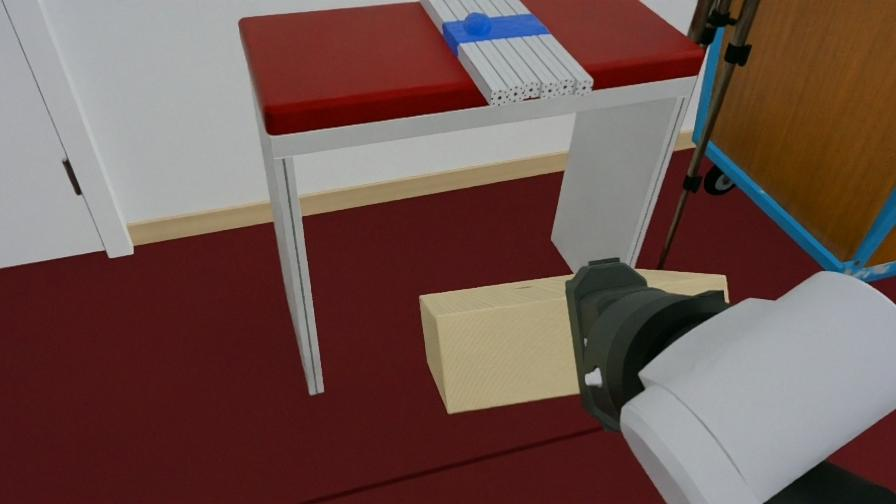

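>>> move(joints={"right_wrist_pitch_rad": 0.0, "right_elbow_rad": -1.7, "right_shoulder_roll_rad": -0.2, "right_shoulder_pitch_rad": -0.3, "right_shoulder_yaw_rad": 0.0}, min_time_s=3, cameras=["head_camera"])

>>> move(joints={"right_forearm_roll_rad": 0.0, "right_hand_roll_rad": -0.437}, min_time_s=3.5, cameras=["head_camera"])

>>> move(joints={"right_wrist_pitch_rad": 1.7, "right_hand_roll_rad": 1.57}, min_time_s=3, cameras=["head_camera"])

Scene clock: 130.37 s.
Joint torques (N m): left_arm=[6.07 -0.27 0.81 3.34 -0.14 0.11 0.02] | right_arm=[-20.05 -2.24 -5.85 -21.94 -0.28 7.84 0.04]
External joint torques (N m): left_arm=[-1.49 -1.05 0.69 0.12 -0.14 -0.13 0.01] | right_arm=[-9.37 1.13 -3.7 -11.93 -0.15 5.97 -0.01]
Motor temperatures (°C): left_arm=[31 28 32 36 35 33 38] | right_arm=[35 31 32 33 36 37 34]
Wrist force (N): left_arm=[1.8 0.8 -7.7] | right_arm=[-24.3 -4.2 3.2]
Wrist torque (N m): left_arm=[-0.26 0.18 0.04] | right_arm=[-0.40 1.20 0.10]
Wrist force, peak (N): left_arm=[2.0 0.9 -8.6] | right_arm=[-24.7 -5.1 3.0]
move: done
base_odometry: x=-0.104 y=+1.400 heading=-0.001
lidar_m: 0.92 1.52 2.02 4.22 1.56 1.09 1.03 1.07 1.43 3.34 1.46 1.22
base_status: not commanded
joint_positions: torso_squat_rad=+0.800 torso_shift_rad=+0.000 torso_pitch_rad=+0.301 torso_yaw_rad=+0.000 left_shoulder_pitch_rad=+0.049 left_shoulder_roll_rad=+0.015 left_shoulder_yaw_rad=+0.041 left_elbow_rad=-0.149 left_forearm_roll_rad=+0.010 left_wrist_pitch_rad=-0.019 left_hand_roll_rad=+0.045 left_gripper_m=+0.099 right_shoulder_pitch_rad=-0.298 right_shoulder_roll_rad=-0.200 right_shoulder_yaw_rad=+0.001 right_elbow_rad=-1.697 right_forearm_roll_rad=-3.141 right_wrist_pitch_rad=-0.001 right_hand_roll_rad=+2.705 right_gripper_m=+0.074 head_pan_rad=-0.300 head_tilt_rad=+0.500
joint_status: all done
wheel_motors_off: 0
motor_effort: left_wheel=-14(15) right_wheel=+14(17)
chest: x=-0.1362 y=+0.0000 z=+1.0638 quat_wxyz=(+0.989, +0.000, +0.150, +0.000) (m; base frame)
left_hand: x=-0.2989 y=+0.2354 z=+0.3985 quat_wxyz=(+0.995, +0.017, +0.088, +0.053) (m; base frame)
right_hand: x=+0.4021 y=-0.2128 z=+0.8883 quat_wxyz=(+0.669, +0.139, -0.729, -0.042) (m; base frame)
pictures: head_camera
camera_calibration:
head_camera: T_world_to_cam=[[-0.28673, -0.956361, 0.0562174, -0.0871808], [-0.651325, 0.151571, -0.743506, 0.943284], [0.702539, -0.249801, -0.666362, 0.816272], [0, 0, 0, 1]] pos_world=[0.0159246, -0.022445, 1.25017]

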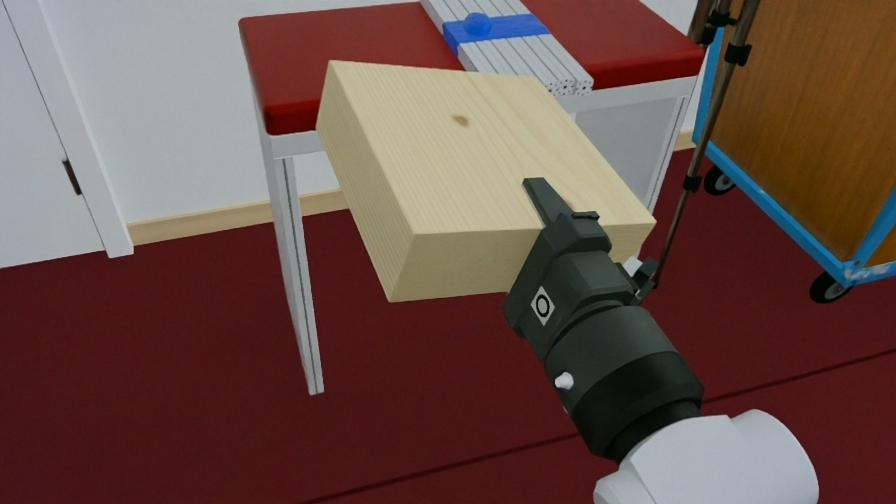

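Scene clock: 134.17 s.
Joint torques (N m): left_arm=[6.19 -0.11 0.97 3.5 -0.01 0.18 0.01] | right_arm=[-20.22 -2.52 -5.96 -21.8 -0.04 -7.64 -0.13]
External joint torques (N m): left_arm=[-1.38 -0.89 0.85 0.28 -0.01 -0.07 0] | right_arm=[-9.55 1.21 -3.8 -11.79 -0.26 -5.79 -0.18]
Motor temperatures (°C): left_arm=[31 28 32 36 35 33 38] | right_arm=[35 30 32 33 36 37 34]
Wrist force (N): left_arm=[2.1 0.7 -7.3] | right_arm=[-24.4 -4.9 3.1]
Wrist torque (N m): left_arm=[-0.20 0.28 0.06] | right_arm=[-0.41 1.17 0.07]
Wrist force, peak (N): left_arm=[2.0 0.7 -8.5] | right_arm=[-24.6 -4.6 3.1]
move: done
base_odometry: x=-0.104 y=+1.400 heading=-0.001
lidar_m: 0.91 1.52 2.00 4.21 1.57 1.09 1.03 1.08 1.40 3.33 1.46 1.23
base_status: not commanded
joint_positions: torso_squat_rad=+0.800 torso_shift_rad=+0.000 torso_pitch_rad=+0.301 torso_yaw_rad=+0.000 left_shoulder_pitch_rad=+0.049 left_shoulder_roll_rad=+0.015 left_shoulder_yaw_rad=+0.041 left_elbow_rad=-0.149 left_forearm_roll_rad=+0.010 left_wrist_pitch_rad=-0.019 left_hand_roll_rad=+0.045 left_gripper_m=+0.099 right_shoulder_pitch_rad=-0.298 right_shoulder_roll_rad=-0.200 right_shoulder_yaw_rad=+0.001 right_elbow_rad=-1.697 right_forearm_roll_rad=+0.000 right_wrist_pitch_rad=+0.001 right_hand_roll_rad=-0.437 right_gripper_m=+0.074 head_pan_rad=-0.300 head_tilt_rad=+0.500
joint_status: all done
wheel_motors_off: 0
motor_effort: left_wheel=-15(16) right_wheel=+14(16)
chest: x=-0.1362 y=+0.0000 z=+1.0638 quat_wxyz=(+0.989, +0.000, +0.150, +0.000) (m; base frame)
left_hand: x=-0.2989 y=+0.2354 z=+0.3985 quat_wxyz=(+0.995, +0.017, +0.088, +0.053) (m; base frame)
right_hand: x=+0.4021 y=-0.2128 z=+0.8883 quat_wxyz=(+0.668, +0.139, -0.729, -0.043) (m; base frame)
pictures: head_camera
camera_calibration:
head_camera: T_world_to_cam=[[-0.28673, -0.956361, 0.0562174, -0.0871808], [-0.651325, 0.151571, -0.743506, 0.943284], [0.702539, -0.249801, -0.666362, 0.816272], [0, 0, 0, 1]] pos_world=[0.0159246, -0.022445, 1.25017]

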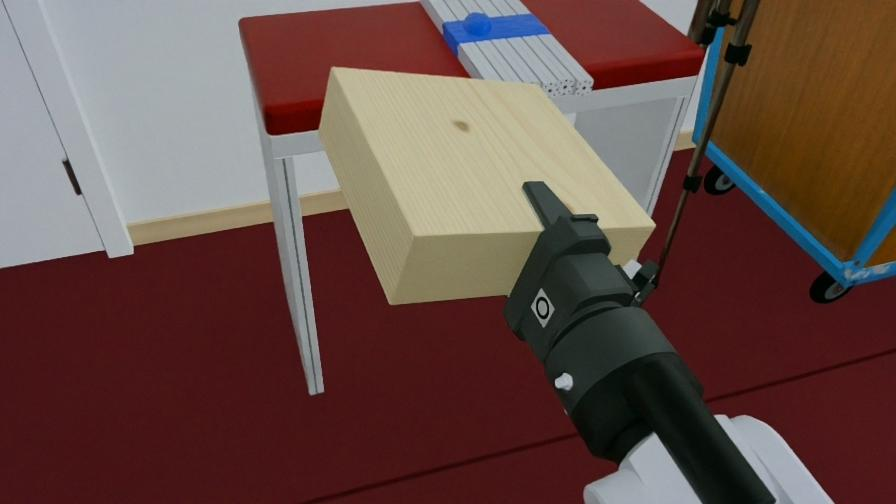

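Scene clock: 137.47 s.
Joint torques (N m): left_arm=[5.99 -0.09 0.96 3.51 0 0.14 0] | right_arm=[-15.09 -4.3 -4.9 -14.04 1.23 0.51 0.04]
External joint torques (N m): left_arm=[-1.58 -0.87 0.85 0.3 0 -0.11 -0.01] | right_arm=[-6.12 -0.23 -3.08 -5.83 0.71 0.57 0.04]
Motor temperatures (°C): left_arm=[31 28 32 36 35 33 38] | right_arm=[35 30 32 33 36 37 34]
Wrist force (N): left_arm=[1.7 0.8 -7.2] | right_arm=[4.1 0.4 -21.7]
Wrist torque (N m): left_arm=[-0.25 0.20 0.08] | right_arm=[-0.52 -0.22 -0.13]
Wrist force, peak (N): left_arm=[2.3 0.8 -8.9] | right_arm=[-18.2 11.8 -12.2]
move: done
base_odometry: x=-0.104 y=+1.400 heading=-0.001
lidar_m: 0.91 1.52 2.02 4.21 1.57 1.09 1.03 1.08 1.40 3.35 1.45 1.21
base_status: not commanded
joint_positions: torso_squat_rad=+0.800 torso_shift_rad=+0.000 torso_pitch_rad=+0.301 torso_yaw_rad=+0.000 left_shoulder_pitch_rad=+0.049 left_shoulder_roll_rad=+0.015 left_shoulder_yaw_rad=+0.041 left_elbow_rad=-0.149 left_forearm_roll_rad=+0.010 left_wrist_pitch_rad=-0.019 left_hand_roll_rad=+0.045 left_gripper_m=+0.099 right_shoulder_pitch_rad=-0.298 right_shoulder_roll_rad=-0.200 right_shoulder_yaw_rad=+0.001 right_elbow_rad=-1.699 right_forearm_roll_rad=+0.000 right_wrist_pitch_rad=+1.700 right_hand_roll_rad=+1.570 right_gripper_m=+0.074 head_pan_rad=-0.300 head_tilt_rad=+0.500
joint_status: all done
wheel_motors_off: 0
motor_effort: left_wheel=-14(15) right_wheel=+13(16)
chest: x=-0.1362 y=+0.0000 z=+1.0638 quat_wxyz=(+0.989, +0.000, +0.150, +0.000) (m; base frame)
left_hand: x=-0.2988 y=+0.2354 z=+0.3985 quat_wxyz=(+0.995, +0.017, +0.088, +0.053) (m; base frame)
right_hand: x=+0.1743 y=-0.2833 z=+0.6385 quat_wxyz=(+0.667, -0.061, +0.069, +0.739) (m; base frame)
pictures: head_camera
camera_calibration:
head_camera: T_world_to_cam=[[-0.286716, -0.956366, 0.0562001, -0.0871652], [-0.651227, 0.151539, -0.743599, 0.943472], [0.702636, -0.249801, -0.666259, 0.816208], [0, 0, 0, 1]] pos_world=[0.0159246, -0.0224451, 1.25027]

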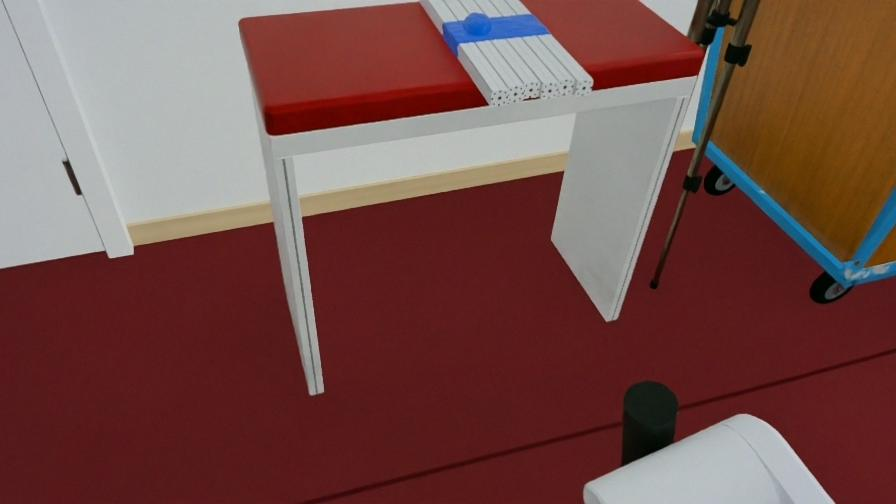

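>>> move(base={"turn_rad_s": -0.8, "for_s": 1.9667}, cameras=[])

>>> move(base={"x_m_s": 0.35, "for_s": 4.1333}, cameras=[])

>>> move(base={"turn_rad_s": 0.8, "for_s": 1.9667}, joints={"head_tilt_rad": 0.35, "head_pan_rad": 0}, cameras=["head_camera"])

Scene clock: 143.67 s.
Joint torques (N m): left_arm=[5.95 -0.2 0.89 3.43 -0.07 0.07 -0.1] | right_arm=[-14.73 -4.77 -4.14 -13.48 1.64 0.62 0.01]
External joint torques (N m): left_arm=[-1.61 -0.97 0.77 0.21 -0.07 -0.17 -0.11] | right_arm=[-5.77 -0.71 -2.31 -5.27 1.11 0.68 0.02]
Motor temperatures (°C): left_arm=[31 28 32 36 35 33 38] | right_arm=[35 30 32 33 36 37 34]
Wrist force (N): left_arm=[1.6 0.7 -7.3] | right_arm=[4.7 0.4 -21.8]
Wrist torque (N m): left_arm=[-0.26 0.21 0.06] | right_arm=[-0.55 -0.18 -0.15]
Wrist force, peak (N): left_arm=[2.6 0.9 -8.3] | right_arm=[3.7 0.9 -22.6]
move: done
base_odometry: x=-0.104 y=+1.400 heading=-1.574
lidar_m: 3.19 1.45 1.23 0.91 1.51 2.01 4.22 1.60 1.11 1.04 1.05 1.38
base_status: done (sent for 1.97 of 1.97 s)
joint_positions: torso_squat_rad=+0.800 torso_shift_rad=+0.000 torso_pitch_rad=+0.301 torso_yaw_rad=+0.000 left_shoulder_pitch_rad=+0.049 left_shoulder_roll_rad=+0.015 left_shoulder_yaw_rad=+0.041 left_elbow_rad=-0.149 left_forearm_roll_rad=+0.010 left_wrist_pitch_rad=-0.019 left_hand_roll_rad=+0.045 left_gripper_m=+0.099 right_shoulder_pitch_rad=-0.299 right_shoulder_roll_rad=-0.200 right_shoulder_yaw_rad=+0.001 right_elbow_rad=-1.699 right_forearm_roll_rad=+0.000 right_wrist_pitch_rad=+1.700 right_hand_roll_rad=+1.570 right_gripper_m=+0.074 head_pan_rad=-0.300 head_tilt_rad=+0.500
joint_status: not commanded
wheel_motors_off: 0
motor_effort: left_wheel=+17(50) right_wheel=+2(48)
chest: x=-0.1363 y=-0.0001 z=+1.0638 quat_wxyz=(+0.989, +0.000, +0.150, +0.000) (m; base frame)
left_hand: x=-0.2988 y=+0.2354 z=+0.3985 quat_wxyz=(+0.995, +0.017, +0.088, +0.053) (m; base frame)
right_hand: x=+0.1744 y=-0.2833 z=+0.6386 quat_wxyz=(+0.667, -0.061, +0.069, +0.739) (m; base frame)
pictures: none
No camera images: "cameras" was empty.

Scene clock: 149.00 s.
Joint torques (N m): left_arm=[7.24 -0.33 1.05 3.34 -0.04 0 0.05] | right_arm=[-13.34 -4.99 -4.86 -13.27 1.57 0.71 0.04]
External joint torques (N m): left_arm=[-0.32 -1.1 0.94 0.13 -0.04 -0.24 0.04] | right_arm=[-4.38 -0.92 -3.04 -5.06 1.05 0.77 0.05]
Motor temperatures (°C): left_arm=[31 28 32 36 35 33 38] | right_arm=[35 30 32 33 36 37 34]
Wrist force (N): left_arm=[2.1 1.0 -7.8] | right_arm=[4.0 0.1 -22.2]
Wrist torque (N m): left_arm=[-0.27 0.27 0.08] | right_arm=[-0.50 -0.25 -0.11]
Wrist force, peak (N): left_arm=[1.9 1.7 -8.3] | right_arm=[3.9 0.8 -22.7]
move: done
base_odometry: x=-0.110 y=-0.046 heading=-1.574
lidar_m: 2.89 1.23 0.86 0.80 0.82 1.68 5.04 1.45 1.01 0.94 0.94 1.24
base_status: done (sent for 4.13 of 4.13 s)
joint_positions: torso_squat_rad=+0.800 torso_shift_rad=+0.000 torso_pitch_rad=+0.301 torso_yaw_rad=+0.000 left_shoulder_pitch_rad=+0.049 left_shoulder_roll_rad=+0.015 left_shoulder_yaw_rad=+0.041 left_elbow_rad=-0.149 left_forearm_roll_rad=+0.010 left_wrist_pitch_rad=-0.019 left_hand_roll_rad=+0.045 left_gripper_m=+0.099 right_shoulder_pitch_rad=-0.299 right_shoulder_roll_rad=-0.200 right_shoulder_yaw_rad=+0.001 right_elbow_rad=-1.699 right_forearm_roll_rad=+0.000 right_wrist_pitch_rad=+1.700 right_hand_roll_rad=+1.570 right_gripper_m=+0.074 head_pan_rad=-0.300 head_tilt_rad=+0.500
joint_status: not commanded
wheel_motors_off: 0
motor_effort: left_wheel=-1(49) right_wheel=+3(41)
chest: x=-0.1363 y=-0.0001 z=+1.0638 quat_wxyz=(+0.989, +0.000, +0.150, +0.000) (m; base frame)
left_hand: x=-0.2986 y=+0.2354 z=+0.3984 quat_wxyz=(+0.995, +0.017, +0.088, +0.053) (m; base frame)
right_hand: x=+0.1746 y=-0.2832 z=+0.6387 quat_wxyz=(+0.667, -0.061, +0.068, +0.739) (m; base frame)
pictures: none
No camera images: "cameras" was empty.

Scene clock: 152.90 s.
Joint torques (N m): left_arm=[6.56 -0.19 0.96 3.32 -0.09 0.06 -0.06] | right_arm=[-13.53 -4.96 -4.53 -13.3 1.66 0.72 0.06]
External joint torques (N m): left_arm=[-1 -0.97 0.85 0.11 -0.09 -0.19 -0.07] | right_arm=[-4.56 -0.9 -2.7 -5.09 1.14 0.78 0.06]
Motor temperatures (°C): left_arm=[31 28 32 36 35 33 38] | right_arm=[35 30 32 33 36 37 34]
Wrist force (N): left_arm=[2.0 1.4 -6.9] | right_arm=[4.6 0.1 -21.9]
Wrist torque (N m): left_arm=[-0.33 0.27 0.08] | right_arm=[-0.56 -0.20 -0.15]
Wrist force, peak (N): left_arm=[1.5 1.1 -8.7] | right_arm=[3.4 0.7 -22.7]
move: done
base_odometry: x=-0.110 y=-0.046 heading=-0.002
lidar_m: 0.80 0.83 1.68 4.66 1.40 0.98 0.93 0.96 1.27 3.02 1.21 0.85
base_status: done (sent for 1.97 of 1.97 s)
joint_positions: torso_squat_rad=+0.800 torso_shift_rad=+0.000 torso_pitch_rad=+0.301 torso_yaw_rad=+0.000 left_shoulder_pitch_rad=+0.049 left_shoulder_roll_rad=+0.015 left_shoulder_yaw_rad=+0.041 left_elbow_rad=-0.149 left_forearm_roll_rad=+0.010 left_wrist_pitch_rad=-0.019 left_hand_roll_rad=+0.045 left_gripper_m=+0.099 right_shoulder_pitch_rad=-0.299 right_shoulder_roll_rad=-0.200 right_shoulder_yaw_rad=+0.001 right_elbow_rad=-1.699 right_forearm_roll_rad=+0.000 right_wrist_pitch_rad=+1.700 right_hand_roll_rad=+1.570 right_gripper_m=+0.074 head_pan_rad=+0.000 head_tilt_rad=+0.350
joint_status: all done
wheel_motors_off: 0
motor_effort: left_wheel=+1(44) right_wheel=+20(40)
chest: x=-0.1363 y=-0.0001 z=+1.0638 quat_wxyz=(+0.989, +0.000, +0.150, +0.000) (m; base frame)
left_hand: x=-0.2987 y=+0.2354 z=+0.3984 quat_wxyz=(+0.995, +0.017, +0.088, +0.053) (m; base frame)
right_hand: x=+0.1746 y=-0.2832 z=+0.6387 quat_wxyz=(+0.667, -0.061, +0.068, +0.739) (m; base frame)
pictures: head_camera
camera_calibration:
head_camera: T_world_to_cam=[[0.000246141, -0.999493, -0.0318484, 0.0386884], [-0.559225, 0.0262653, -0.8286, 1.05464], [0.829016, 0.0180144, -0.558934, 0.689402], [0, 0, 0, 1]] pos_world=[0.0182433, -0.00145071, 1.26043]

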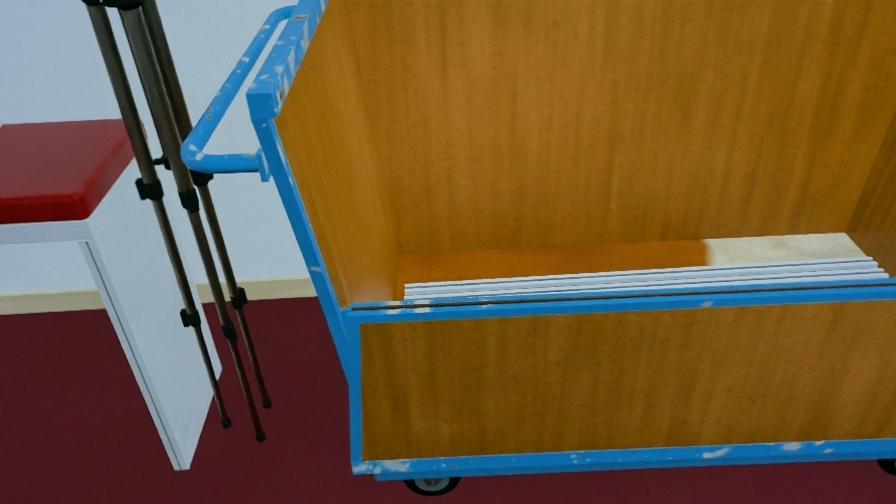

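>>> move(base={"x_m_s": 0.2, "turn_rad_s": 0.04, "for_s": 1.2}, joints={"torso_squat_rad": 0.0, "torso_pitch_rad": 0.4, "head_tilt_rad": 0.5, "right_shoulder_pitch_rad": -0.4}, min_time_s=4, cameras=["head_camera"])

Scene clock: 162.37 s.
Joint torques (N m): left_arm=[9.07 -0.14 0.85 4.44 -0.1 0.21 0.06] | right_arm=[-15.3 -4.69 -4.72 -13.32 1.49 0.78 -0.04]
External joint torques (N m): left_arm=[-1.1 -0.94 0.71 0.21 -0.1 -0.23 0.04] | right_arm=[-6.39 -0.88 -3.01 -5.11 0.99 0.83 -0.03]
Motor temperatures (°C): left_arm=[31 28 32 36 35 33 38] | right_arm=[35 30 32 33 36 37 34]
Wrist force (N): left_arm=[2.5 0.7 -6.9] | right_arm=[3.6 0.0 -22.0]
Wrist torque (N m): left_arm=[-0.23 0.29 0.06] | right_arm=[-0.52 -0.20 -0.13]
Wrist force, peak (N): left_arm=[1.3 1.1 -8.6] | right_arm=[4.2 0.8 -23.1]
move: done
base_odometry: x=+0.130 y=-0.039 heading=+0.047
lidar_m: 0.56 0.60 1.54 4.71 1.68 1.22 1.16 1.22 1.66 4.44 0.81 0.60
base_status: done (sent for 1.2 of 1.2 s)
joint_positions: torso_squat_rad=+0.000 torso_shift_rad=+0.000 torso_pitch_rad=+0.401 torso_yaw_rad=+0.000 left_shoulder_pitch_rad=+0.049 left_shoulder_roll_rad=+0.015 left_shoulder_yaw_rad=+0.041 left_elbow_rad=-0.149 left_forearm_roll_rad=+0.010 left_wrist_pitch_rad=-0.019 left_hand_roll_rad=+0.045 left_gripper_m=+0.099 right_shoulder_pitch_rad=-0.398 right_shoulder_roll_rad=-0.200 right_shoulder_yaw_rad=+0.001 right_elbow_rad=-1.699 right_forearm_roll_rad=+0.000 right_wrist_pitch_rad=+1.700 right_hand_roll_rad=+1.570 right_gripper_m=+0.074 head_pan_rad=+0.000 head_tilt_rad=+0.500
joint_status: all done
wheel_motors_off: 0
motor_effort: left_wheel=+8(38) right_wheel=-9(58)
chest: x=-0.1071 y=-0.0001 z=+1.2654 quat_wxyz=(+0.980, +0.000, +0.199, +0.000) (m; base frame)
left_hand: x=-0.3353 y=+0.2354 z=+0.6197 quat_wxyz=(+0.989, +0.019, +0.138, +0.052) (m; base frame)
right_hand: x=+0.2097 y=-0.2682 z=+0.8350 quat_wxyz=(+0.655, -0.056, +0.065, +0.750) (m; base frame)
pictures: head_camera
camera_calibration:
head_camera: T_world_to_cam=[[-0.00756911, -0.999495, -0.0308542, 0.0433079], [-0.746909, 0.0261665, -0.664411, 1.00251], [0.664883, 0.0180163, -0.74673, 1.02712], [0, 0, 0, 1]] pos_world=[0.0661963, -0.001451, 1.4344]

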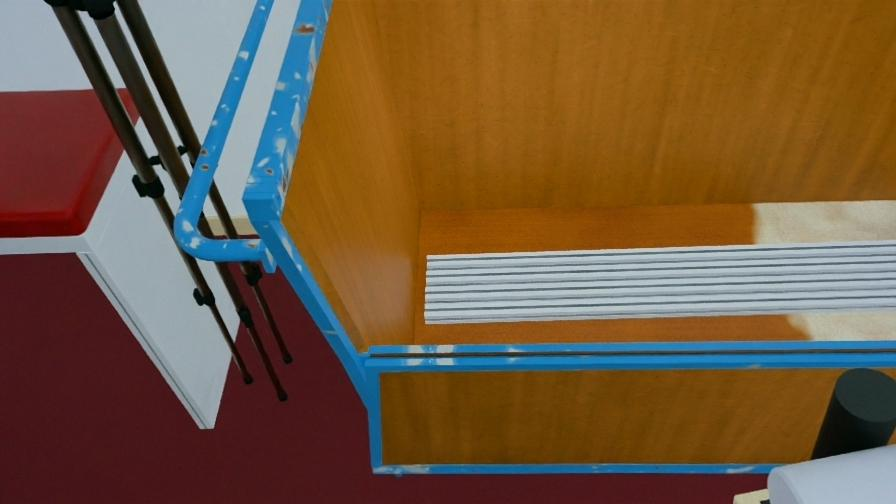

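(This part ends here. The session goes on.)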